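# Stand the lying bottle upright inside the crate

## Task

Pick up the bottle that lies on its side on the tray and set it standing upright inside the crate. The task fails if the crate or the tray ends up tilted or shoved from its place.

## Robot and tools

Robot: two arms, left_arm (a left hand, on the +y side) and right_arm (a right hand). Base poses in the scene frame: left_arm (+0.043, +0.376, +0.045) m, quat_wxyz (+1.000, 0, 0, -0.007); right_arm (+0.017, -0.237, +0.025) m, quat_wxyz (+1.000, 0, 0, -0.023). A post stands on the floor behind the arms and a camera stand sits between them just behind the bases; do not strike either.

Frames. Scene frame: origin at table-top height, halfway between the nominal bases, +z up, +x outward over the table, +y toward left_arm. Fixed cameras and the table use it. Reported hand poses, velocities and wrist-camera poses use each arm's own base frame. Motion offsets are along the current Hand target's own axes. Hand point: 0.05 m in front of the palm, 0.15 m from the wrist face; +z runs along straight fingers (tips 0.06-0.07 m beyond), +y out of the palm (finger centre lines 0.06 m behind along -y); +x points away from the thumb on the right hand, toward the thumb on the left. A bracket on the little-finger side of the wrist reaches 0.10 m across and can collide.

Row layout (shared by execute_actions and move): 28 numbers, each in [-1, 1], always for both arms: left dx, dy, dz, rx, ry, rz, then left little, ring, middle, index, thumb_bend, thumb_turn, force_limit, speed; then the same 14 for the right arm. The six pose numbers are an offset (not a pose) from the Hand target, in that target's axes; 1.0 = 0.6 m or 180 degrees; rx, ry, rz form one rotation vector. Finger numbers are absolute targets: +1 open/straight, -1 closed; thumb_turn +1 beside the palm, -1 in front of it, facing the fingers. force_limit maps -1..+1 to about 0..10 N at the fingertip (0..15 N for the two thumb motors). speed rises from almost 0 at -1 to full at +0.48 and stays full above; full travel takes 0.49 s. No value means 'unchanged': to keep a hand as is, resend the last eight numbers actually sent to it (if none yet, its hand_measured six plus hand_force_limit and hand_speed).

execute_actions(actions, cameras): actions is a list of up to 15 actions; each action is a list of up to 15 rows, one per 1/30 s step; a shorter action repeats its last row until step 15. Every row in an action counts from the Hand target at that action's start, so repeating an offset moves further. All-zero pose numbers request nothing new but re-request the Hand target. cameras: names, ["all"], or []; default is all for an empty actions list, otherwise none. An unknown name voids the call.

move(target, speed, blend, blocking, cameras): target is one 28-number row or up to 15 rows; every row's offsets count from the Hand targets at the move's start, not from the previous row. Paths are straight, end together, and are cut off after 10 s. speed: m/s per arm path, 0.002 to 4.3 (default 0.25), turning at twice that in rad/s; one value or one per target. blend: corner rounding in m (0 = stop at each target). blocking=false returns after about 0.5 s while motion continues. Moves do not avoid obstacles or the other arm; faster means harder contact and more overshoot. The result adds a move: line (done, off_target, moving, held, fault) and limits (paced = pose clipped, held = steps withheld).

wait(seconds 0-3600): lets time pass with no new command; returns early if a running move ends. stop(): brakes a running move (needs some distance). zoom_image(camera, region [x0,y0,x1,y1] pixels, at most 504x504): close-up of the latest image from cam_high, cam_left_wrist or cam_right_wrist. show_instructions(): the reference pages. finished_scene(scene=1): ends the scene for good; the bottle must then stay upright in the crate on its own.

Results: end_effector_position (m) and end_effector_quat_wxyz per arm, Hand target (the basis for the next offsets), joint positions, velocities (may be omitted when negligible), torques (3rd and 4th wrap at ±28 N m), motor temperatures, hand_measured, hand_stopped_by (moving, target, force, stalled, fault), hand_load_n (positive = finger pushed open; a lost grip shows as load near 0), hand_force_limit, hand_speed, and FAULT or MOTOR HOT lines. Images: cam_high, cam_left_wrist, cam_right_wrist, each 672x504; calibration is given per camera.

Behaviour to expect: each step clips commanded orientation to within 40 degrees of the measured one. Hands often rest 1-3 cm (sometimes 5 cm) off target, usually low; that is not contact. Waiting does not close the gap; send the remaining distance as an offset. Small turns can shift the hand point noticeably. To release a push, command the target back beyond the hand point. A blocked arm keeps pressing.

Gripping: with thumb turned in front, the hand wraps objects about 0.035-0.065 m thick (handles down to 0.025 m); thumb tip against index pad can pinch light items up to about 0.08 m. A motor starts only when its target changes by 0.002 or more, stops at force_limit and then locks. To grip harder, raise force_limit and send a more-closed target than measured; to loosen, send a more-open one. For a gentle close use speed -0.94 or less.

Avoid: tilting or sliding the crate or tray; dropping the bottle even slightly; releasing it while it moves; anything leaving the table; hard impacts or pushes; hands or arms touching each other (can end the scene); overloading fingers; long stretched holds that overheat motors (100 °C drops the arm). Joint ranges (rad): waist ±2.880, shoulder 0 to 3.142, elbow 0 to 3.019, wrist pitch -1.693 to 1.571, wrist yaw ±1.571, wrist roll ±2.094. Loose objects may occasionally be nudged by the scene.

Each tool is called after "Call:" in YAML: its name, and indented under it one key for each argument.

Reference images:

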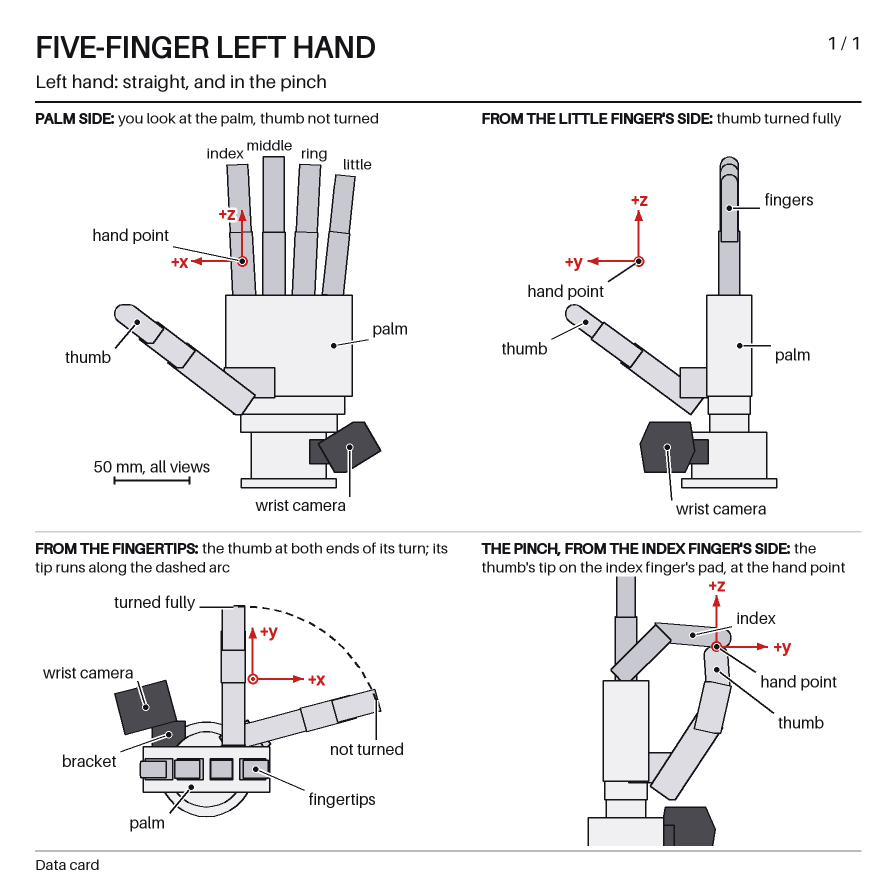

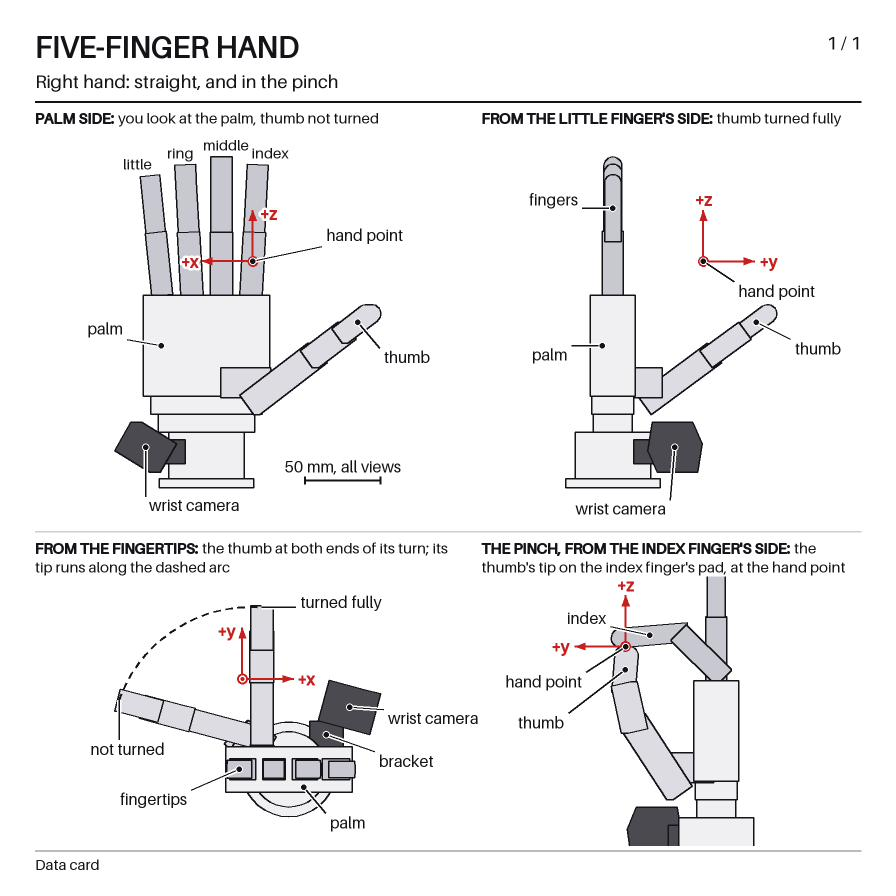

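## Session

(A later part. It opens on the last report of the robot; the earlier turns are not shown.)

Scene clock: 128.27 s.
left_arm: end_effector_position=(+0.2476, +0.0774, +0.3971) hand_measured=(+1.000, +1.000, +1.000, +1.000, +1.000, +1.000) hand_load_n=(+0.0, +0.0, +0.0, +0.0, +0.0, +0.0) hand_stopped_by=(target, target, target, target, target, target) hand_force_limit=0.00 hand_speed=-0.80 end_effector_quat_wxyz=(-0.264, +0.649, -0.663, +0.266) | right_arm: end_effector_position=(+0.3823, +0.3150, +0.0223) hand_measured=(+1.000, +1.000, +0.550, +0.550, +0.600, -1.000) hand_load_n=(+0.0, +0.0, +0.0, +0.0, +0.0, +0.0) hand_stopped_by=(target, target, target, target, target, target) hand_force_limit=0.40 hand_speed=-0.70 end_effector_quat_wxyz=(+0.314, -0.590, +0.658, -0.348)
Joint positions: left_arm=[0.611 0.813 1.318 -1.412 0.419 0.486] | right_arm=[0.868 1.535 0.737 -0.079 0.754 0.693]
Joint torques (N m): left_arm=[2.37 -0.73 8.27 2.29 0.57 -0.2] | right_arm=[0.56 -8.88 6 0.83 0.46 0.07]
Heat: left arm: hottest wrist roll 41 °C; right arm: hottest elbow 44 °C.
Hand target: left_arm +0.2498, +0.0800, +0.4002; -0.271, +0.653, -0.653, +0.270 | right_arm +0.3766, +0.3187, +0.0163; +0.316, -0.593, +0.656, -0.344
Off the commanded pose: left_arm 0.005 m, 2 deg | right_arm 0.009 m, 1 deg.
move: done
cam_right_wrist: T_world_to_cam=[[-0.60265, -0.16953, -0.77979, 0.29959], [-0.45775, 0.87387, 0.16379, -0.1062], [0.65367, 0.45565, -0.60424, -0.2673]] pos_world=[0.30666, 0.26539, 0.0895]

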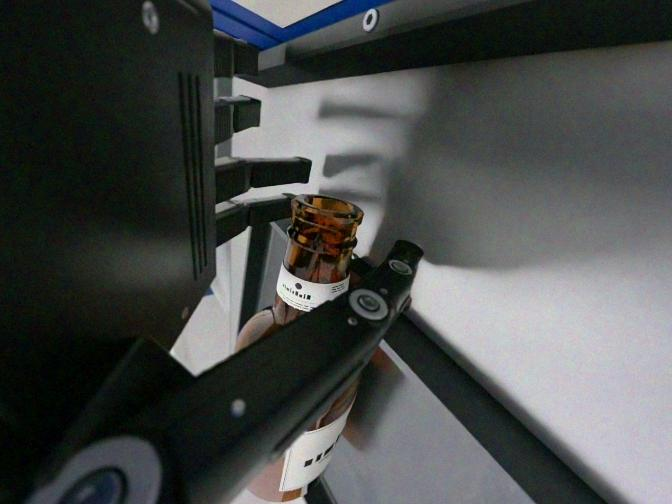

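Call:
move:
  target: [0,0,0,0,0,0,1,1,1,1,1,1,0,-0.8,0.0038,-0.0526,-0.0988,0,0,0,1,1,0.55,0.55,0.6,-1,0.4,-0.7]
  speed: 0.07
  cameras: ["cam_right_wrist","cam_high"]

Call:
zoom_image:
  camera: "cam_right_wrist"
  region: [240, 120, 520, 400]

Call:
zoom_image:
  camera: "cam_high"
  region: [270, 240, 410, 380]

Scene clock: 130.87 s.
left_arm: end_effector_position=(+0.2476, +0.0774, +0.3971) hand_measured=(+1.000, +1.000, +1.000, +1.000, +1.000, +1.000) hand_load_n=(+0.0, +0.0, -0.5, -0.5, +0.0, +0.0) hand_stopped_by=(target, target, target, target, target, target) hand_force_limit=0.00 hand_speed=-0.80 end_effector_quat_wxyz=(-0.264, +0.649, -0.663, +0.266) | right_arm: end_effector_position=(+0.3450, +0.3075, +0.0655) hand_measured=(+1.000, +1.000, +0.550, +0.550, +0.600, -1.000) hand_load_n=(+0.0, +0.0, +0.0, +0.0, +0.0, +0.0) hand_stopped_by=(target, target, target, target, target, target) hand_force_limit=0.40 hand_speed=-0.70 end_effector_quat_wxyz=(+0.303, -0.596, +0.656, -0.349)
Joint positions: left_arm=[0.611 0.813 1.318 -1.412 0.419 0.486] | right_arm=[0.932 1.378 0.737 -0.311 0.792 0.763]
Joint torques (N m): left_arm=[1.44 -0.62 8.35 2.29 0.5 -0.19] | right_arm=[0.73 -8.59 8.81 0.06 0.6 0.12]
Heat: left arm: hottest wrist roll 41 °C; right arm: hottest elbow 44 °C.
Hand target: left_arm +0.2498, +0.0800, +0.4002; -0.271, +0.653, -0.653, +0.270 | right_arm +0.3452, +0.3192, +0.0757; +0.315, -0.593, +0.656, -0.345
Off the commanded pose: left_arm 0.005 m, 2 deg | right_arm 0.016 m, 2 deg.
move: off_target (right_arm)
cam_right_wrist: T_world_to_cam=[[-0.61488, -0.18583, -0.76642, 0.31795], [-0.45655, 0.8763, 0.15381, -0.12435], [0.64303, 0.44448, -0.62366, -0.20498]] pos_world=[0.27054, 0.25916, 0.13497]
Images, in order (width x height): cam_high 672x504, cam_right_wrist 672x504.

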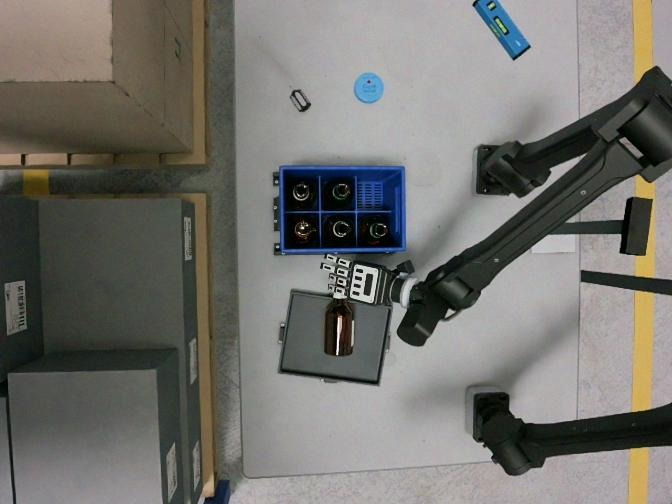

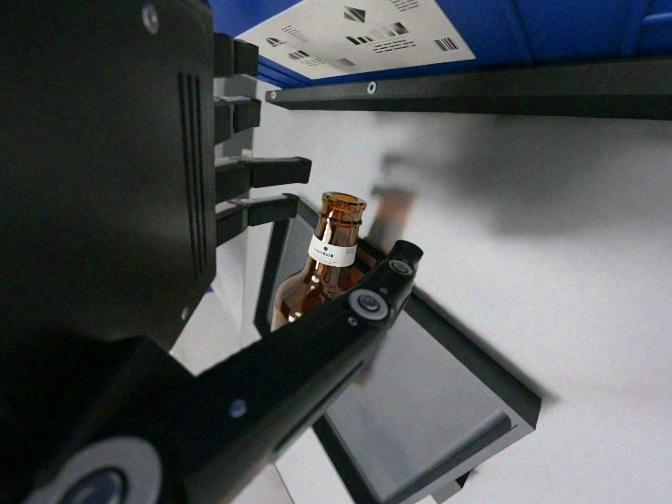

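Scaled by 1.800 from the camera's image (finer frame: 960x720).

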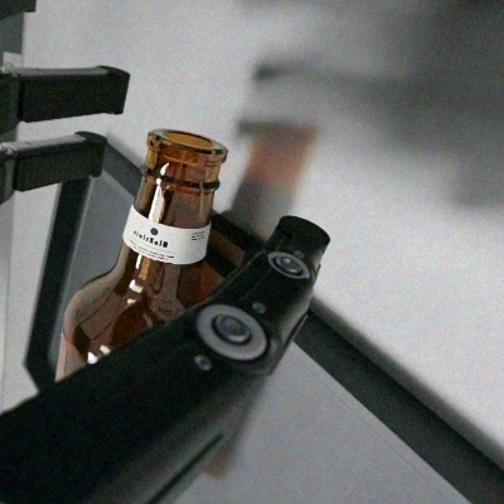

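Scaled by 3.600 from the camera's image (finer frame: 960x720).

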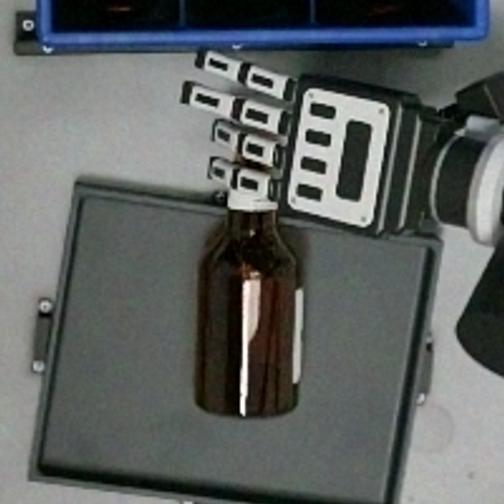

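Call:
move:
  target:
    - [0,0,0,0,0,0,1,1,1,1,1,1,0,-0.8,0.0014,0.0615,0.037,0,0,0,1,1,0.55,0.55,0.6,-1,0.4,-0.7]
  speed: 0.06
  cameras: ["cam_high","cam_right_wrist"]

Scene clock: 138.23 s.
left_arm: end_effector_position=(+0.2476, +0.0774, +0.3971) hand_measured=(+1.000, +1.000, +1.000, +1.000, +1.000, +1.000) hand_load_n=(+0.0, +0.0, +0.0, +0.0, +0.0, +0.0) hand_stopped_by=(target, target, target, target, target, target) hand_force_limit=0.00 hand_speed=-0.80 end_effector_quat_wxyz=(-0.264, +0.649, -0.663, +0.266) | right_arm: end_effector_position=(+0.3497, +0.3158, +0.0402) hand_measured=(+1.000, +1.000, +0.550, +0.550, +0.600, -1.000) hand_load_n=(+0.0, +0.0, +0.0, +0.0, +0.0, +0.0) hand_stopped_by=(target, target, target, target, target, target) hand_force_limit=0.40 hand_speed=-0.70 end_effector_quat_wxyz=(+0.315, -0.589, +0.658, -0.347)
Joint positions: left_arm=[0.611 0.813 1.318 -1.412 0.419 0.486] | right_arm=[0.936 1.448 0.712 -0.192 0.795 0.77]
Joint torques (N m): left_arm=[1.9 -0.26 8.34 2.35 0.48 -0.24] | right_arm=[0.67 -7.71 6.04 0.81 0.6 0.1]
Heat: left arm: hottest wrist roll 41 °C; right arm: hottest elbow 44 °C.
Hand target: left_arm +0.2498, +0.0800, +0.4002; -0.271, +0.653, -0.653, +0.270 | right_arm +0.3428, +0.3188, +0.0328; +0.315, -0.593, +0.656, -0.345
Off the commanded pose: left_arm 0.005 m, 2 deg | right_arm 0.011 m, 1 deg.
move: off_target (right_arm)
cam_right_wrist: T_world_to_cam=[[-0.60238, -0.16738, -0.78046, 0.29331], [-0.45752, 0.87361, 0.16577, -0.12491], [0.65407, 0.45693, -0.60283, -0.23609]] pos_world=[0.27396, 0.26609, 0.1073]

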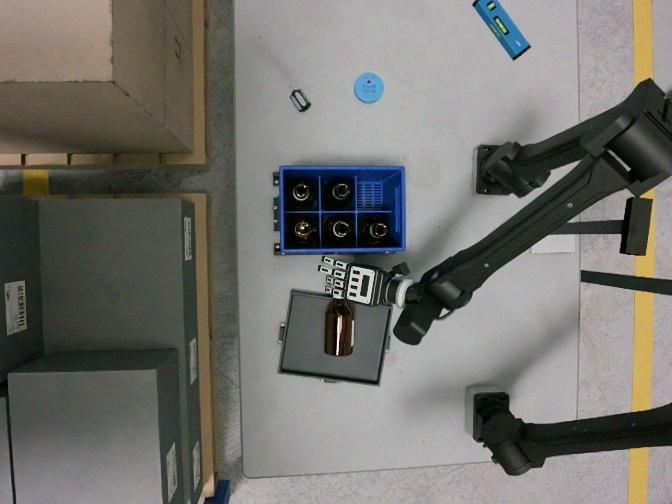

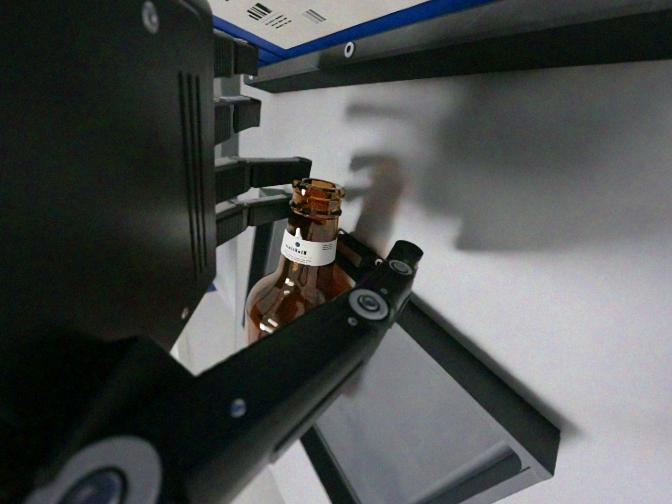

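Call:
zoom_image:
  camera: "cam_right_wrist"
  region: [200, 120, 440, 360]

Scaled by 2.100 from the camera's image (finer frame: 960x720).

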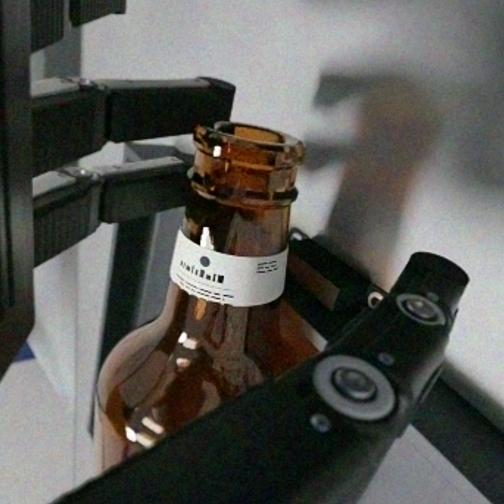

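Call:
move:
  target:
    - [0,0,0,0,0,0,1,1,1,1,1,1,0,-0.8,-0.019,0,0,0,0,0,1,1,0.55,0.55,0.6,-1,0.4,-0.7]
  speed: 0.05
  cameras: ["cam_right_wrist"]

Call:
zoom_image:
  camera: "cam_right_wrist"
  region: [200, 120, 440, 360]

Scene clock: 139.90 s.
left_arm: end_effector_position=(+0.2476, +0.0774, +0.3971) hand_measured=(+1.000, +1.000, +1.000, +1.000, +1.000, +1.000) hand_load_n=(+0.0, +0.0, +0.0, +0.0, +0.0, -0.5) hand_stopped_by=(target, target, target, target, target, target) hand_force_limit=0.00 hand_speed=-0.80 end_effector_quat_wxyz=(-0.264, +0.649, -0.663, +0.266) | right_arm: end_effector_position=(+0.3449, +0.3191, +0.0313) hand_measured=(+1.000, +1.000, +0.550, +0.550, +0.600, -1.000) hand_load_n=(+0.0, +0.0, +0.0, -0.5, +0.0, +0.0) hand_stopped_by=(target, target, target, target, target, target) hand_force_limit=0.40 hand_speed=-0.70 end_effector_quat_wxyz=(+0.311, -0.592, +0.657, -0.348)
Joint positions: left_arm=[0.611 0.813 1.318 -1.412 0.419 0.486] | right_arm=[0.952 1.472 0.712 -0.191 0.805 0.786]
Joint torques (N m): left_arm=[1.9 0.26 8.39 2.15 0.52 -0.22] | right_arm=[0.67 -7.59 8.1 0.17 0.57 0.11]
Heat: left arm: hottest wrist roll 41 °C; right arm: hottest elbow 44 °C.
Hand target: left_arm +0.2498, +0.0800, +0.4002; -0.271, +0.653, -0.653, +0.270 | right_arm +0.3439, +0.3302, +0.0328; +0.315, -0.593, +0.656, -0.345
Off the commanded pose: left_arm 0.005 m, 2 deg | right_arm 0.011 m, 1 deg.
move: off_target (right_arm)
cam_right_wrist: T_world_to_cam=[[-0.60645, -0.17518, -0.77558, 0.28769], [-0.45733, 0.87478, 0.16002, -0.12877], [0.65043, 0.45174, -0.61063, -0.23672]] pos_world=[0.26955, 0.26998, 0.09919]

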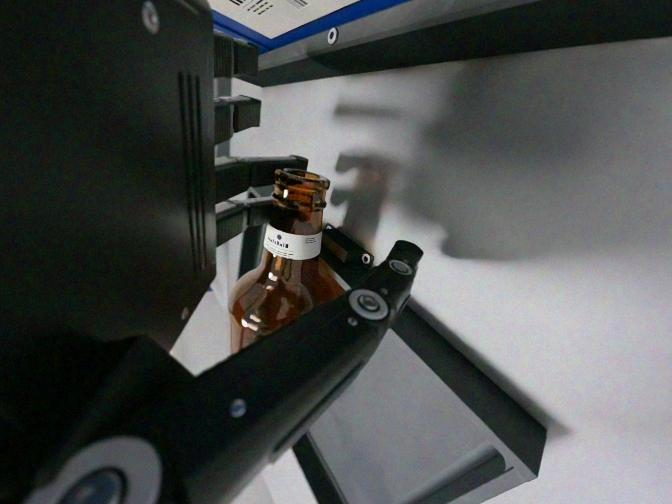

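Scaled by 2.100 from the camera's image (finer frame: 960x720).

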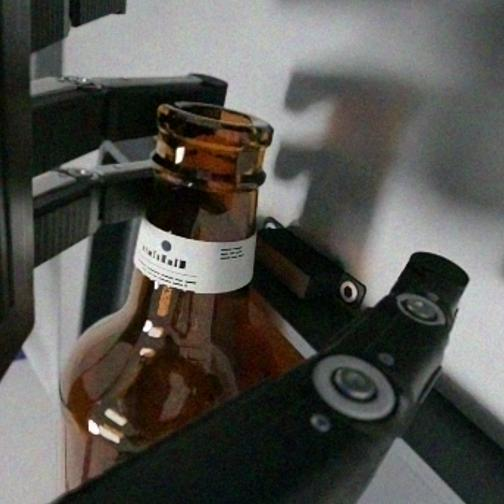

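Call:
move:
  target:
    - [0,0,0,0,0,0,1,1,1,1,1,1,0,-0.8,-0.0044,-0.0175,-0.001,0,0,0,1,1,0.55,0.55,0.6,-1,0.4,-0.7]
  speed: 0.05

Scene clock: 141.60 s.
left_arm: end_effector_position=(+0.2476, +0.0774, +0.3971) hand_measured=(+1.000, +1.000, +1.000, +1.000, +1.000, +1.000) hand_load_n=(+0.0, +0.0, +0.0, +0.0, +0.0, +0.0) hand_stopped_by=(target, target, target, target, target, target) hand_force_limit=0.00 hand_speed=-0.80 end_effector_quat_wxyz=(-0.264, +0.649, -0.663, +0.266) | right_arm: end_effector_position=(+0.3424, +0.3161, +0.0288) hand_measured=(+1.000, +1.000, +0.550, +0.550, +0.600, -1.000) hand_load_n=(+0.0, +0.0, +0.0, +0.0, +0.0, +0.5) hand_stopped_by=(target, target, target, target, target, target) hand_force_limit=0.40 hand_speed=-0.70 end_effector_quat_wxyz=(+0.303, -0.596, +0.656, -0.349)
Joint positions: left_arm=[0.611 0.813 1.318 -1.412 0.419 0.486] | right_arm=[0.952 1.472 0.712 -0.21 0.804 0.787]
Joint torques (N m): left_arm=[1.44 -0.03 8.2 2.22 0.48 -0.24] | right_arm=[-0.09 -8.53 9.54 0.03 0.4 0]
Heat: left arm: hottest wrist roll 41 °C; right arm: hottest elbow 44 °C.
Hand target: left_arm +0.2498, +0.0800, +0.4002; -0.271, +0.653, -0.653, +0.270 | right_arm +0.3496, +0.3323, +0.0418; +0.315, -0.593, +0.656, -0.344
Off the commanded pose: left_arm 0.005 m, 2 deg | right_arm 0.022 m, 2 deg.
move: off_target (right_arm)

Call:
move:
  target:
    - [0,0,0,0,0,0,1,1,1,1,1,1,0,-0.8,-0.0044,-0.025,-0.01,0,0,0,1,1,0.55,0.55,0.6,-1,0.4,-0.7]
  speed: 0.05

Scene clock: 142.67 s.
left_arm: end_effector_position=(+0.2476, +0.0774, +0.3971) hand_measured=(+1.000, +1.000, +1.000, +1.000, +1.000, +1.000) hand_load_n=(+0.0, +0.0, +0.0, +0.0, +0.0, -0.5) hand_stopped_by=(target, target, target, target, target, target) hand_force_limit=0.00 hand_speed=-0.80 end_effector_quat_wxyz=(-0.264, +0.649, -0.663, +0.266) | right_arm: end_effector_position=(+0.3429, +0.3178, +0.0391) hand_measured=(+1.000, +1.000, +0.550, +0.550, +0.600, -1.000) hand_load_n=(+0.0, +0.0, +0.0, +0.0, +0.0, +0.0) hand_stopped_by=(target, target, target, target, target, target) hand_force_limit=0.40 hand_speed=-0.70 end_effector_quat_wxyz=(+0.299, -0.599, +0.656, -0.349)
Joint positions: left_arm=[0.611 0.813 1.318 -1.412 0.419 0.486] | right_arm=[0.952 1.454 0.735 -0.259 0.801 0.787]
Joint torques (N m): left_arm=[2.26 0.5 8.29 2.32 0.47 -0.24] | right_arm=[-0.44 -9.29 10.13 0.1 0.43 -0.04]
Heat: left arm: hottest wrist roll 41 °C; right arm: hottest elbow 44 °C.
Hand target: left_arm +0.2498, +0.0800, +0.4002; -0.271, +0.653, -0.653, +0.270 | right_arm +0.3534, +0.3345, +0.0578; +0.316, -0.593, +0.656, -0.345
Off the commanded pose: left_arm 0.005 m, 2 deg | right_arm 0.027 m, 2 deg.
move: off_target (right_arm)

Call:
move:
  target:
    - [0,0,0,0,0,0,1,1,1,1,1,1,0,-0.8,-0.0176,-0.0044,0.007,0,0,0,1,1,0.55,0.55,0.6,-1,0.4,-0.7]
  speed: 0.05
  cameras: ["cam_right_wrist"]

Call:
zoom_image:
  camera: "cam_right_wrist"
  region: [200, 120, 440, 360]

Scene clock: 143.73 s.
left_arm: end_effector_position=(+0.2476, +0.0774, +0.3971) hand_measured=(+1.000, +1.000, +1.000, +1.000, +1.000, +1.000) hand_load_n=(+0.0, +0.0, +0.0, +0.0, +0.0, +0.0) hand_stopped_by=(target, target, target, target, target, target) hand_force_limit=0.00 hand_speed=-0.80 end_effector_quat_wxyz=(-0.264, +0.649, -0.663, +0.266) | right_arm: end_effector_position=(+0.3504, +0.3283, +0.0462) hand_measured=(+1.000, +1.000, +0.550, +0.550, +0.600, -1.000) hand_load_n=(+0.0, +0.0, +0.0, +0.0, -0.5, +0.0) hand_stopped_by=(target, target, target, target, target, target) hand_force_limit=0.40 hand_speed=-0.70 end_effector_quat_wxyz=(+0.305, -0.595, +0.657, -0.348)
Joint positions: left_arm=[0.611 0.813 1.318 -1.412 0.419 0.486] | right_arm=[0.952 1.467 0.766 -0.264 0.801 0.787]
Joint torques (N m): left_arm=[2.32 -0.5 8.18 2.41 0.52 -0.26] | right_arm=[-0.32 -7.88 10.26 0.09 0.47 -0.03]
Heat: left arm: hottest wrist roll 41 °C; right arm: hottest elbow 44 °C.
Hand target: left_arm +0.2498, +0.0800, +0.4002; -0.271, +0.653, -0.653, +0.270 | right_arm +0.3593, +0.3445, +0.0576; +0.316, -0.593, +0.656, -0.345
Off the commanded pose: left_arm 0.005 m, 2 deg | right_arm 0.022 m, 1 deg.
move: off_target (right_arm)
cam_right_wrist: T_world_to_cam=[[-0.61421, -0.18288, -0.76766, 0.30918], [-0.45776, 0.87496, 0.15781, -0.13651], [0.64281, 0.44833, -0.62112, -0.23105]] pos_world=[0.27593, 0.27957, 0.11537]

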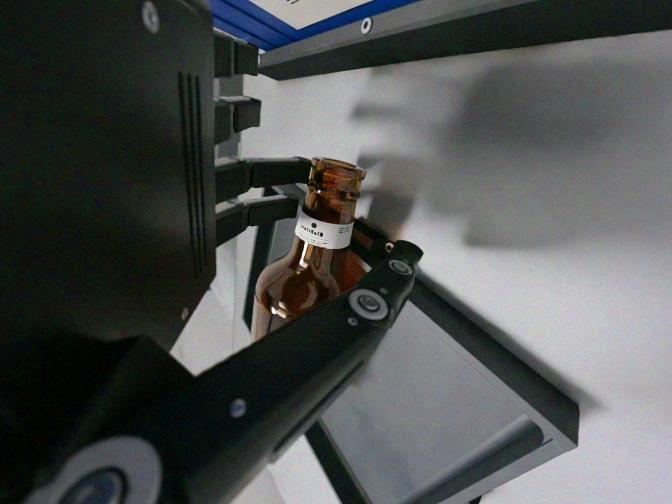

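Scaled by 2.100 from the camera's image (finer frame: 960x720).

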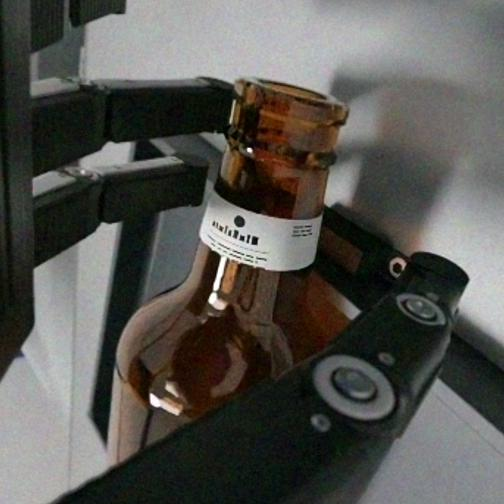

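Call:
move:
  target:
    - [0,0,0,0,0,0,1,1,1,1,1,1,0,-0.8,0.0,0.0,0.0135,0,0,0,1,1,0.55,0.55,0.6,-1,0.4,-0.7]
  speed: 0.05
  cameras: ["cam_right_wrist"]

Call:
zoom_image:
  camera: "cam_right_wrist"
  region: [200, 120, 440, 360]

Scene clock: 145.90 s.
left_arm: end_effector_position=(+0.2476, +0.0774, +0.3971) hand_measured=(+1.000, +1.000, +1.000, +1.000, +1.000, +1.000) hand_load_n=(+0.0, +0.0, +0.0, -0.5, +0.0, +0.0) hand_stopped_by=(target, target, target, target, target, target) hand_force_limit=0.00 hand_speed=-0.80 end_effector_quat_wxyz=(-0.264, +0.649, -0.663, +0.266) | right_arm: end_effector_position=(+0.3494, +0.3290, +0.0391) hand_measured=(+1.000, +1.000, +0.550, +0.550, +0.600, -1.000) hand_load_n=(+0.0, +0.0, +0.0, +0.0, +0.0, +0.0) hand_stopped_by=(target, target, target, target, target, target) hand_force_limit=0.40 hand_speed=-0.70 end_effector_quat_wxyz=(-0.300, +0.602, -0.654, +0.347)
Joint positions: left_arm=[0.611 0.813 1.318 -1.412 0.419 0.486] | right_arm=[0.952 1.483 0.766 -0.257 0.794 0.78]
Joint torques (N m): left_arm=[1.73 0.09 8.21 2.24 0.48 -0.21] | right_arm=[-1.49 -8.35 10.21 0.65 0.43 -0.11]
Heat: left arm: hottest wrist roll 41 °C; right arm: hottest elbow 44 °C.
Hand target: left_arm +0.2498, +0.0800, +0.4002; -0.271, +0.653, -0.653, +0.270 | right_arm +0.3660, +0.3439, +0.0531; -0.316, +0.593, -0.656, +0.345
Off the commanded pose: left_arm 0.005 m, 2 deg | right_arm 0.026 m, 2 deg.
move: off_target (right_arm)
cam_right_wrist: T_world_to_cam=[[-0.6209, -0.19581, -0.75904, 0.30947], [-0.46309, 0.87289, 0.15363, -0.1336], [0.63248, 0.4469, -0.63266, -0.23057]] pos_world=[0.27611, 0.28026, 0.10955]

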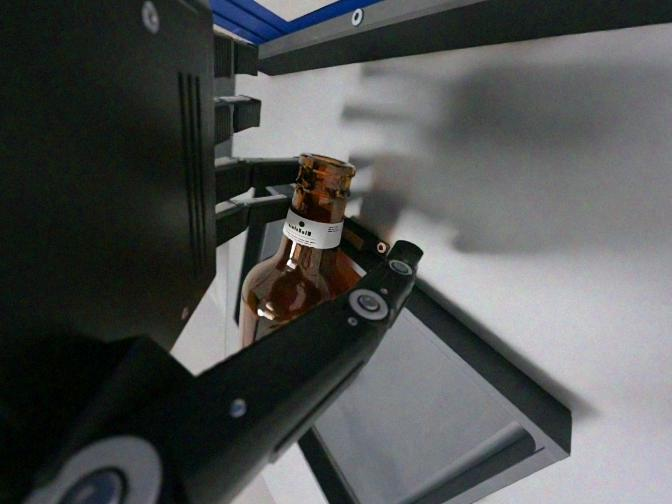

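Scaled by 2.100 from the camera's image (finer frame: 960x720).

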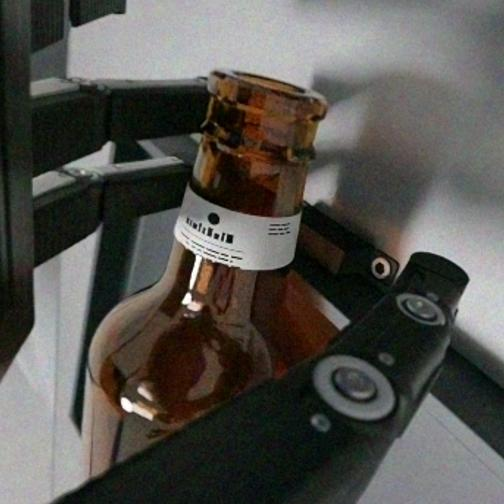

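Call:
move:
  target:
    - [0,0,0,0,0,0,1,1,1,1,1,1,0,-0.8,0.0,0.0,0,0,0,0,1,1,0.24,0.24,0.2,-1,-0.6,-0.85]
  speed: 0.05
  cameras: ["cam_right_wrist"]

Call:
zoom_image:
  camera: "cam_right_wrist"
  region: [200, 120, 440, 360]

Scene clock: 148.70 s.
left_arm: end_effector_position=(+0.2476, +0.0774, +0.3971) hand_measured=(+1.000, +1.000, +1.000, +1.000, +1.000, +1.000) hand_load_n=(+0.0, +0.0, +0.0, +0.0, +0.0, +0.0) hand_stopped_by=(target, target, target, target, target, target) hand_force_limit=0.00 hand_speed=-0.80 end_effector_quat_wxyz=(-0.264, +0.649, -0.663, +0.266) | right_arm: end_effector_position=(+0.3497, +0.3292, +0.0393) hand_measured=(+1.000, +1.000, +0.240, +0.240, +0.200, -1.000) hand_load_n=(+0.0, +0.0, +0.0, +0.0, +0.0, +0.0) hand_stopped_by=(target, target, target, target, target, target) hand_force_limit=-0.60 hand_speed=-0.85 end_effector_quat_wxyz=(-0.301, +0.602, -0.654, +0.347)
Joint positions: left_arm=[0.611 0.813 1.318 -1.412 0.419 0.486] | right_arm=[0.952 1.483 0.766 -0.255 0.794 0.778]
Joint torques (N m): left_arm=[2.67 0.15 8.18 2.39 0.54 -0.25] | right_arm=[-1.38 -8.18 10.22 0.69 0.45 -0.1]
Heat: left arm: hottest wrist roll 41 °C; right arm: hottest elbow 44 °C.
Hand target: left_arm +0.2498, +0.0800, +0.4002; -0.271, +0.653, -0.653, +0.270 | right_arm +0.3660, +0.3439, +0.0531; -0.316, +0.593, -0.656, +0.345
Off the commanded pose: left_arm 0.005 m, 2 deg | right_arm 0.026 m, 2 deg.
move: done
cam_right_wrist: T_world_to_cam=[[-0.62003, -0.19573, -0.75977, 0.30953], [-0.46387, 0.87245, 0.1538, -0.13338], [0.63276, 0.44779, -0.63174, -0.23115]] pos_world=[0.27631, 0.28046, 0.10966]

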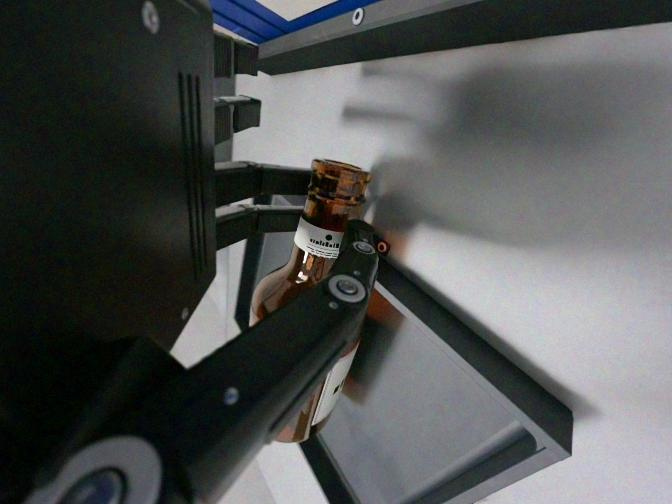

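Scaled by 2.100 from the camera's image (finer frame: 960x720).

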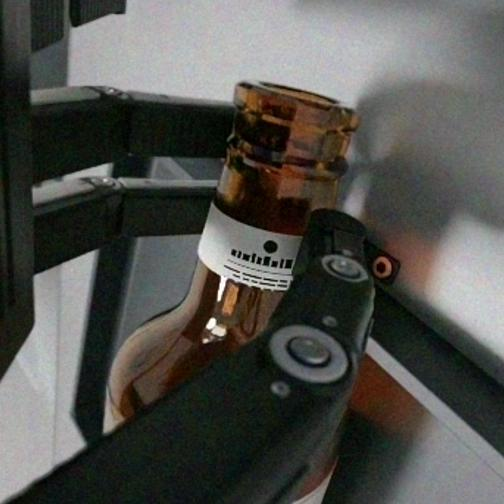

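Call:
move:
  target:
    - [0,0,0,0,0,0,1,1,1,1,1,1,0,-0.8,0.0,0.0,0,0,0,0,1,1,0.24,0.24,-0.2,-1,-0.5,-0.85]
  speed: 0.05
  cameras: ["cam_right_wrist"]

Call:
zoom_image:
  camera: "cam_right_wrist"
  region: [200, 120, 440, 360]

Scene clock: 150.17 s.
left_arm: end_effector_position=(+0.2476, +0.0774, +0.3971) hand_measured=(+1.000, +1.000, +1.000, +1.000, +1.000, +1.000) hand_load_n=(+0.0, -0.5, +0.0, +0.0, +0.0, +0.0) hand_stopped_by=(target, target, target, target, target, target) hand_force_limit=0.00 hand_speed=-0.80 end_effector_quat_wxyz=(-0.264, +0.649, -0.663, +0.266) | right_arm: end_effector_position=(+0.3494, +0.3294, +0.0386) hand_measured=(+1.000, +1.000, +0.240, +0.240, +0.060, -1.000) hand_load_n=(+0.0, +0.0, +2.5, +2.0, +3.5, +0.0) hand_stopped_by=(target, target, target, target, force, target) hand_force_limit=-0.50 hand_speed=-0.85 end_effector_quat_wxyz=(-0.300, +0.603, -0.654, +0.346)
Joint positions: left_arm=[0.611 0.813 1.318 -1.412 0.419 0.486] | right_arm=[0.952 1.484 0.766 -0.255 0.792 0.777]
Joint torques (N m): left_arm=[2.43 0.09 8.27 2.36 0.5 -0.26] | right_arm=[-1.38 -8.35 10.26 0.68 0.52 -0.08]
Heat: left arm: hottest wrist roll 41 °C; right arm: hottest elbow 44 °C.
Hand target: left_arm +0.2498, +0.0800, +0.4002; -0.271, +0.653, -0.653, +0.270 | right_arm +0.3660, +0.3439, +0.0530; -0.316, +0.593, -0.656, +0.345
Off the commanded pose: left_arm 0.005 m, 2 deg | right_arm 0.026 m, 2 deg.
move: done
cam_right_wrist: T_world_to_cam=[[-0.62129, -0.19748, -0.75829, 0.30978], [-0.46499, 0.87183, 0.15393, -0.13297], [0.6307, 0.44823, -0.63349, -0.23081]] pos_world=[0.27621, 0.28056, 0.10915]

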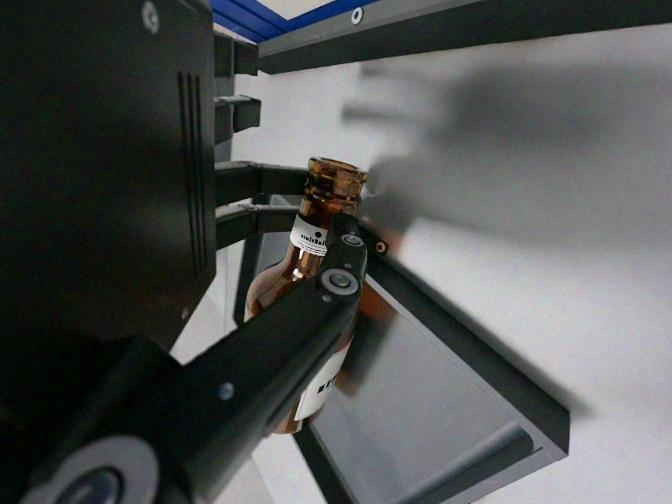

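Scaled by 2.100 from the camera's image (finer frame: 960x720).

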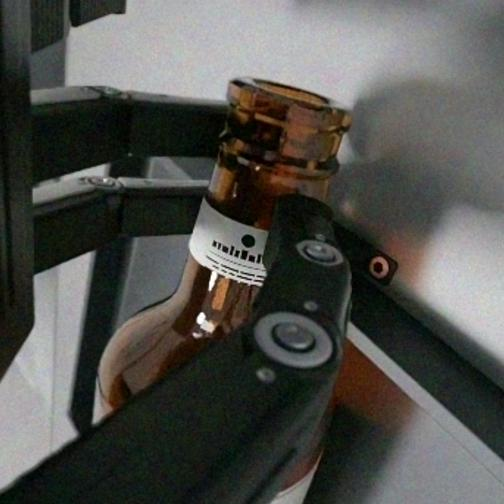

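Call:
move:
  target:
    - [0,0,0,0,0,0,1,1,1,1,1,1,0,-0.8,0.0,0.0,0,0,0,0,1,1,0.24,0.24,-0.25,-1,0.45,-0.88]
  speed: 0.05
  cameras: ["cam_right_wrist"]

Call:
zoom_image:
  camera: "cam_right_wrist"
  region: [200, 120, 440, 360]

Scene clock: 151.27 s.
left_arm: end_effector_position=(+0.2476, +0.0774, +0.3971) hand_measured=(+1.000, +1.000, +1.000, +1.000, +1.000, +1.000) hand_load_n=(+0.0, +0.0, +0.0, +0.0, +0.0, +0.0) hand_stopped_by=(target, target, target, target, target, target) hand_force_limit=0.00 hand_speed=-0.80 end_effector_quat_wxyz=(-0.264, +0.649, -0.663, +0.266) | right_arm: end_effector_position=(+0.3492, +0.3293, +0.0381) hand_measured=(+1.000, +1.000, +0.240, +0.240, -0.006, -1.000) hand_load_n=(+0.0, +0.0, +7.0, +10.0, +10.5, -1.0) hand_stopped_by=(target, target, target, target, force, target) hand_force_limit=0.45 hand_speed=-0.88 end_effector_quat_wxyz=(-0.299, +0.603, -0.653, +0.346)
Joint positions: left_arm=[0.611 0.813 1.318 -1.412 0.419 0.486] | right_arm=[0.952 1.485 0.766 -0.255 0.792 0.777]
Joint torques (N m): left_arm=[1.55 -0.56 8.17 2.51 0.53 -0.24] | right_arm=[-1.38 -8.47 10.19 0.69 0.53 -0.09]
Heat: left arm: hottest wrist roll 41 °C; right arm: hottest elbow 44 °C.
Hand target: left_arm +0.2498, +0.0800, +0.4002; -0.271, +0.653, -0.653, +0.270 | right_arm +0.3660, +0.3439, +0.0530; -0.316, +0.593, -0.656, +0.345
Off the commanded pose: left_arm 0.005 m, 2 deg | right_arm 0.027 m, 2 deg.
move: done
cam_right_wrist: T_world_to_cam=[[-0.62186, -0.19859, -0.75753, 0.30986], [-0.46527, 0.87177, 0.15341, -0.13276], [0.62992, 0.44786, -0.63452, -0.23063]] pos_world=[0.2762, 0.28056, 0.10875]

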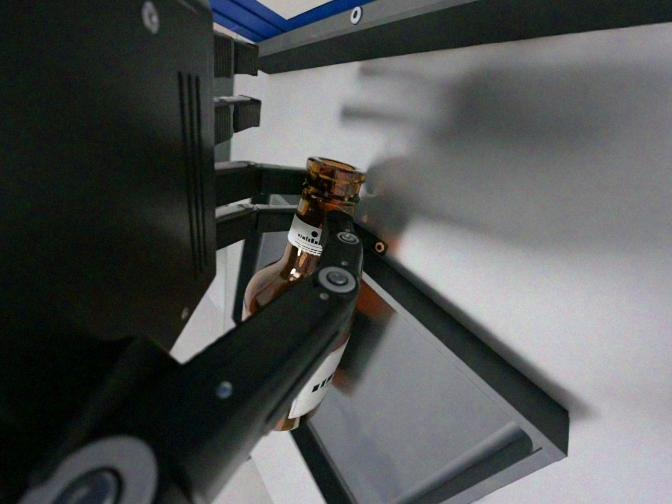

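Scaled by 2.100 from the camera's image (finer frame: 960x720).

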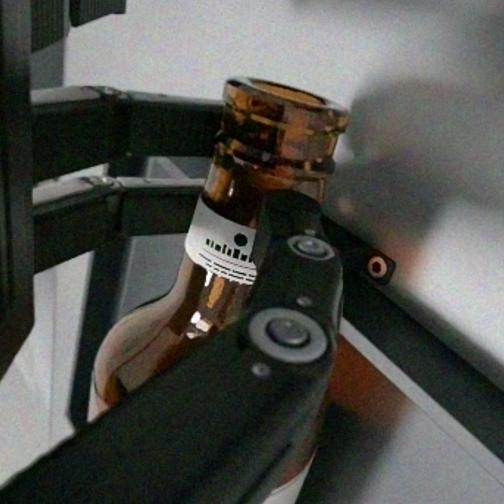

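Call:
move:
  target:
    - [0,0,0,0,0,0,1,1,1,1,1,1,0,-0.8,-0.0099,-0.083,-0.056,0,0,0,1,1,0.24,0.24,-0.25,-1,0.45,-0.88]
    - [0,0,0,0,0,0,1,1,1,1,1,1,0,-0.8,-0.0196,-0.1655,-0.112,0,0,0,1,1,0.24,0.24,-0.25,-1,0.45,-0.88]
  speed: 0.06
  blend: 0.01
  cameras: ["cam_high","cam_right_wrist"]

Scene clock: 156.40 s.
left_arm: end_effector_position=(+0.2476, +0.0774, +0.3971) hand_measured=(+1.000, +1.000, +1.000, +1.000, +1.000, +1.000) hand_load_n=(+0.0, +0.0, +0.0, +0.0, +0.5, +0.0) hand_stopped_by=(target, target, target, target, target, target) hand_force_limit=0.00 hand_speed=-0.80 end_effector_quat_wxyz=(-0.264, +0.649, -0.663, +0.266) | right_arm: end_effector_position=(+0.3576, +0.3395, +0.1467) hand_measured=(+1.000, +1.000, +0.240, +0.240, -0.010, -1.000) hand_load_n=(+0.0, +0.0, +0.0, +0.0, +0.0, +0.0) hand_stopped_by=(target, target, target, target, force, target) hand_force_limit=0.45 hand_speed=-0.88 end_effector_quat_wxyz=(-0.293, +0.605, -0.652, +0.349)
Joint positions: left_arm=[0.611 0.813 1.318 -1.412 0.419 0.486] | right_arm=[0.952 1.354 0.971 -0.604 0.797 0.776]
Joint torques (N m): left_arm=[1.9 -0.73 8.13 2.28 0.52 -0.27] | right_arm=[-0.5 -9.41 12.21 0.02 0.63 0.06]
Heat: left arm: hottest wrist roll 41 °C; right arm: hottest elbow 45 °C.
Hand target: left_arm +0.2498, +0.0800, +0.4002; -0.271, +0.653, -0.653, +0.270 | right_arm +0.3674, +0.3548, +0.1728; -0.315, +0.593, -0.656, +0.345
Off the commanded pose: left_arm 0.005 m, 2 deg | right_arm 0.032 m, 3 deg.
move: off_target (right_arm)
cam_right_wrist: T_world_to_cam=[[-0.62591, -0.20749, -0.75179, 0.40298], [-0.46235, 0.87502, 0.14344, -0.15509], [0.62806, 0.43737, -0.64362, -0.16603]] pos_world=[0.2848, 0.29194, 0.21834]

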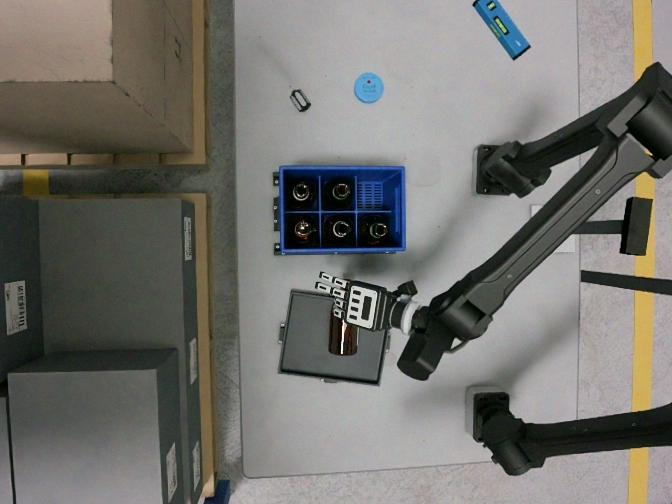

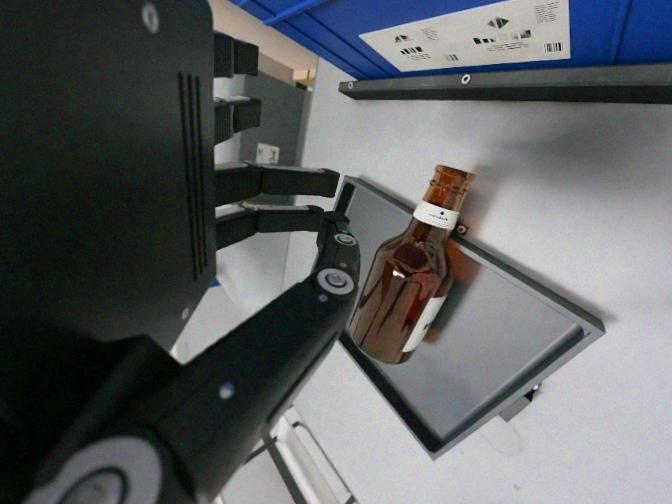

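Call:
zoom_image:
  camera: "cam_right_wrist"
  region: [340, 140, 580, 320]

Call:
zoom_image:
  camera: "cam_high"
  region: [250, 240, 430, 400]

Scaled by 2.100 from the camera's image (finer frame: 960x720).

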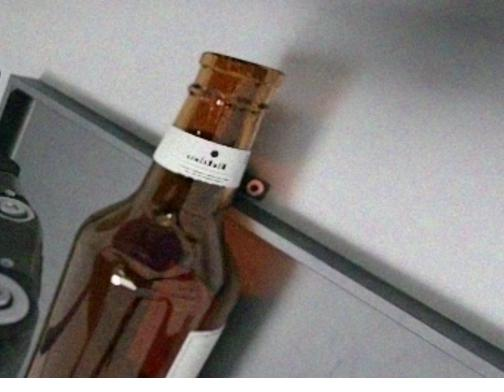

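Scaled by 2.800 from the camera's image (finer frame: 960x720).

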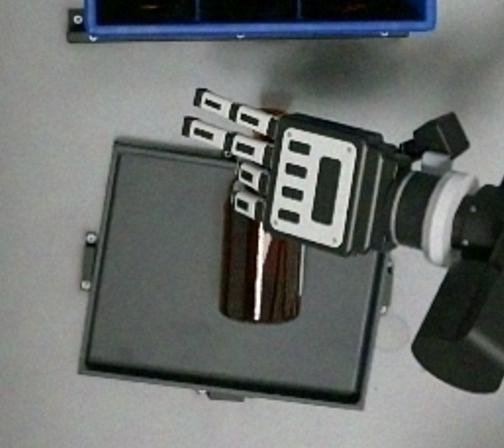

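Call:
move:
  target:
    - [0,0,0,0,0,0,1,1,1,1,1,1,0,-0.8,0,0,0,0,0,0,1,1,0.35,0.35,0.5,-1,0.4,-0.7]
    - [0,0,0,0,0,0,1,1,1,1,1,1,0,-0.8,0.047,0.177,0.088,0,0,0,1,1,0.35,0.35,0.5,-1,0.4,-0.7]
  speed: 0.12
  cameras: ["cam_right_wrist"]

Call:
zoom_image:
  camera: "cam_right_wrist"
  region: [220, 120, 460, 360]

Scene clock: 162.13 s.
left_arm: end_effector_position=(+0.2476, +0.0774, +0.3971) hand_measured=(+1.000, +1.000, +1.000, +1.000, +1.000, +1.000) hand_load_n=(+0.0, +0.0, +0.0, +0.0, -0.5, +0.0) hand_stopped_by=(target, target, target, target, target, target) hand_force_limit=0.00 hand_speed=-0.80 end_effector_quat_wxyz=(-0.264, +0.649, -0.663, +0.266) | right_arm: end_effector_position=(+0.3513, +0.3303, +0.0628) hand_measured=(+1.000, +1.000, +0.350, +0.350, +0.500, -1.000) hand_load_n=(+0.0, +0.0, +0.5, +0.0, +0.0, +0.0) hand_stopped_by=(target, target, target, target, target, target) hand_force_limit=0.40 hand_speed=-0.70 end_effector_quat_wxyz=(+0.318, -0.592, +0.656, -0.345)
Joint positions: left_arm=[0.611 0.813 1.318 -1.412 0.419 0.486] | right_arm=[0.952 1.43 0.769 -0.272 0.798 0.777]
Joint torques (N m): left_arm=[1.61 -0.09 8.35 2.19 0.52 -0.25] | right_arm=[-0.32 -8 6.45 0.72 0.59 0.06]
Heat: left arm: hottest wrist roll 41 °C; right arm: hottest elbow 45 °C.
Hand target: left_arm +0.2498, +0.0800, +0.4002; -0.271, +0.653, -0.653, +0.270 | right_arm +0.3487, +0.3290, +0.0554; +0.316, -0.592, +0.656, -0.345
Off the commanded pose: left_arm 0.005 m, 2 deg | right_arm 0.008 m, 0 deg.
move: done
cam_right_wrist: T_world_to_cam=[[-0.60054, -0.17173, -0.78093, 0.31509], [-0.46659, 0.8684, 0.16786, -0.13578], [0.64933, 0.46518, -0.60164, -0.23128]] pos_world=[0.27605, 0.2796, 0.1297]

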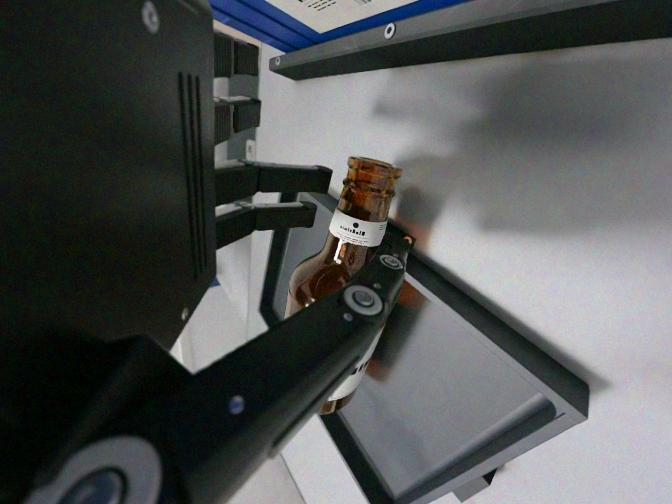

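Scaled by 2.100 from the camera's image (finer frame: 960x720).

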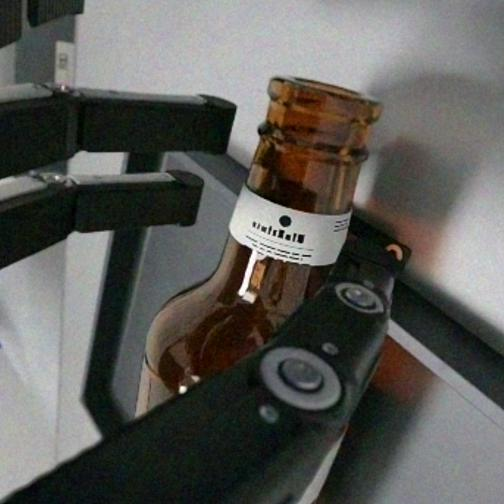

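Call:
move:
  target:
    - [0,0,0,0,0,0,1,1,1,1,1,1,0,-0.8,0.0107,0.052,0.03,0,0,0,1,1,0.35,0.35,0.5,-1,0.4,-0.7]
  speed: 0.06
  cameras: ["cam_right_wrist"]

Call:
zoom_image:
  camera: "cam_right_wrist"
  region: [200, 100, 440, 340]

Scene clock: 164.63 s.
left_arm: end_effector_position=(+0.2476, +0.0774, +0.3971) hand_measured=(+1.000, +1.000, +1.000, +1.000, +1.000, +1.000) hand_load_n=(+0.0, +0.0, +0.0, +0.0, -0.5, -0.5) hand_stopped_by=(target, target, target, target, target, target) hand_force_limit=0.00 hand_speed=-0.80 end_effector_quat_wxyz=(-0.264, +0.649, -0.663, +0.266) | right_arm: end_effector_position=(+0.3481, +0.3258, +0.0275) hand_measured=(+1.000, +1.000, +0.350, +0.350, +0.500, -1.000) hand_load_n=(+0.0, +0.0, +0.0, +0.0, +0.0, +0.0) hand_stopped_by=(target, target, target, target, target, target) hand_force_limit=0.40 hand_speed=-0.70 end_effector_quat_wxyz=(+0.319, -0.591, +0.656, -0.344)
Joint positions: left_arm=[0.611 0.813 1.318 -1.412 0.419 0.486] | right_arm=[0.952 1.491 0.712 -0.149 0.798 0.777]
Joint torques (N m): left_arm=[1.67 0.38 8.39 2.14 0.52 -0.27] | right_arm=[-0.44 -7.88 5.83 0.76 0.54 0.05]
Heat: left arm: hottest wrist roll 41 °C; right arm: hottest elbow 45 °C.
Hand target: left_arm +0.2498, +0.0800, +0.4002; -0.271, +0.653, -0.653, +0.270 | right_arm +0.3453, +0.3230, +0.0194; +0.315, -0.593, +0.656, -0.345
Off the commanded pose: left_arm 0.005 m, 2 deg | right_arm 0.009 m, 0 deg.
move: done
cam_right_wrist: T_world_to_cam=[[-0.59898, -0.16953, -0.78261, 0.28363], [-0.46693, 0.86792, 0.16936, -0.12718], [0.65053, 0.46687, -0.59903, -0.24941]] pos_world=[0.27275, 0.27491, 0.09411]

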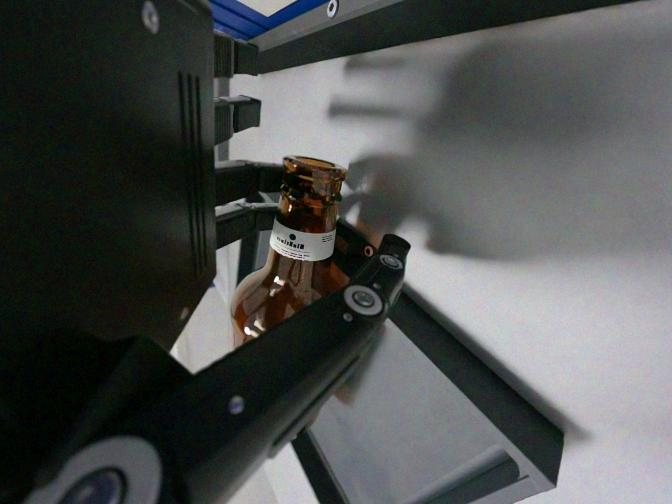

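Scaled by 2.100 from the camera's image (finer frame: 960x720).

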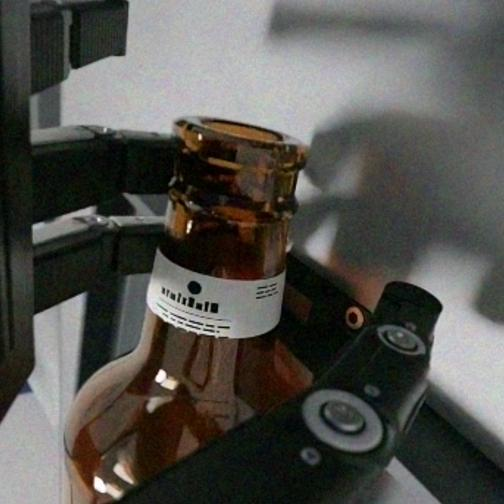

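Call:
move:
  target:
    - [0,0,0,0,0,0,1,1,1,1,1,1,0,-0.8,0.005,0.0155,0.009,0,0,0,1,1,0.35,0.35,0.5,-1,0.4,-0.7]
  speed: 0.05

Scene clock: 165.80 s.
left_arm: end_effector_position=(+0.2476, +0.0774, +0.3971) hand_measured=(+1.000, +1.000, +1.000, +1.000, +1.000, +1.000) hand_load_n=(+0.0, +0.0, +0.0, +0.0, +0.0, +0.0) hand_stopped_by=(target, target, target, target, target, target) hand_force_limit=0.00 hand_speed=-0.80 end_effector_quat_wxyz=(-0.264, +0.649, -0.663, +0.266) | right_arm: end_effector_position=(+0.3479, +0.3253, +0.0194) hand_measured=(+1.000, +1.000, +0.350, +0.350, +0.500, -1.000) hand_load_n=(+0.0, +0.0, +0.0, +0.5, +0.0, +0.0) hand_stopped_by=(target, target, target, target, target, target) hand_force_limit=0.40 hand_speed=-0.70 end_effector_quat_wxyz=(+0.323, -0.589, +0.656, -0.344)
Joint positions: left_arm=[0.611 0.813 1.318 -1.412 0.419 0.486] | right_arm=[0.952 1.508 0.697 -0.109 0.799 0.777]
Joint torques (N m): left_arm=[2.61 -0.44 8.24 2.29 0.52 -0.21] | right_arm=[-0.62 -7.94 5.42 0.75 0.44 0.03]
Heat: left arm: hottest wrist roll 41 °C; right arm: hottest elbow 45 °C.
Hand target: left_arm +0.2498, +0.0800, +0.4002; -0.271, +0.653, -0.653, +0.270 | right_arm +0.3443, +0.3203, +0.0087; +0.316, -0.593, +0.656, -0.344
Off the commanded pose: left_arm 0.005 m, 2 deg | right_arm 0.012 m, 1 deg.
move: off_target (right_arm)


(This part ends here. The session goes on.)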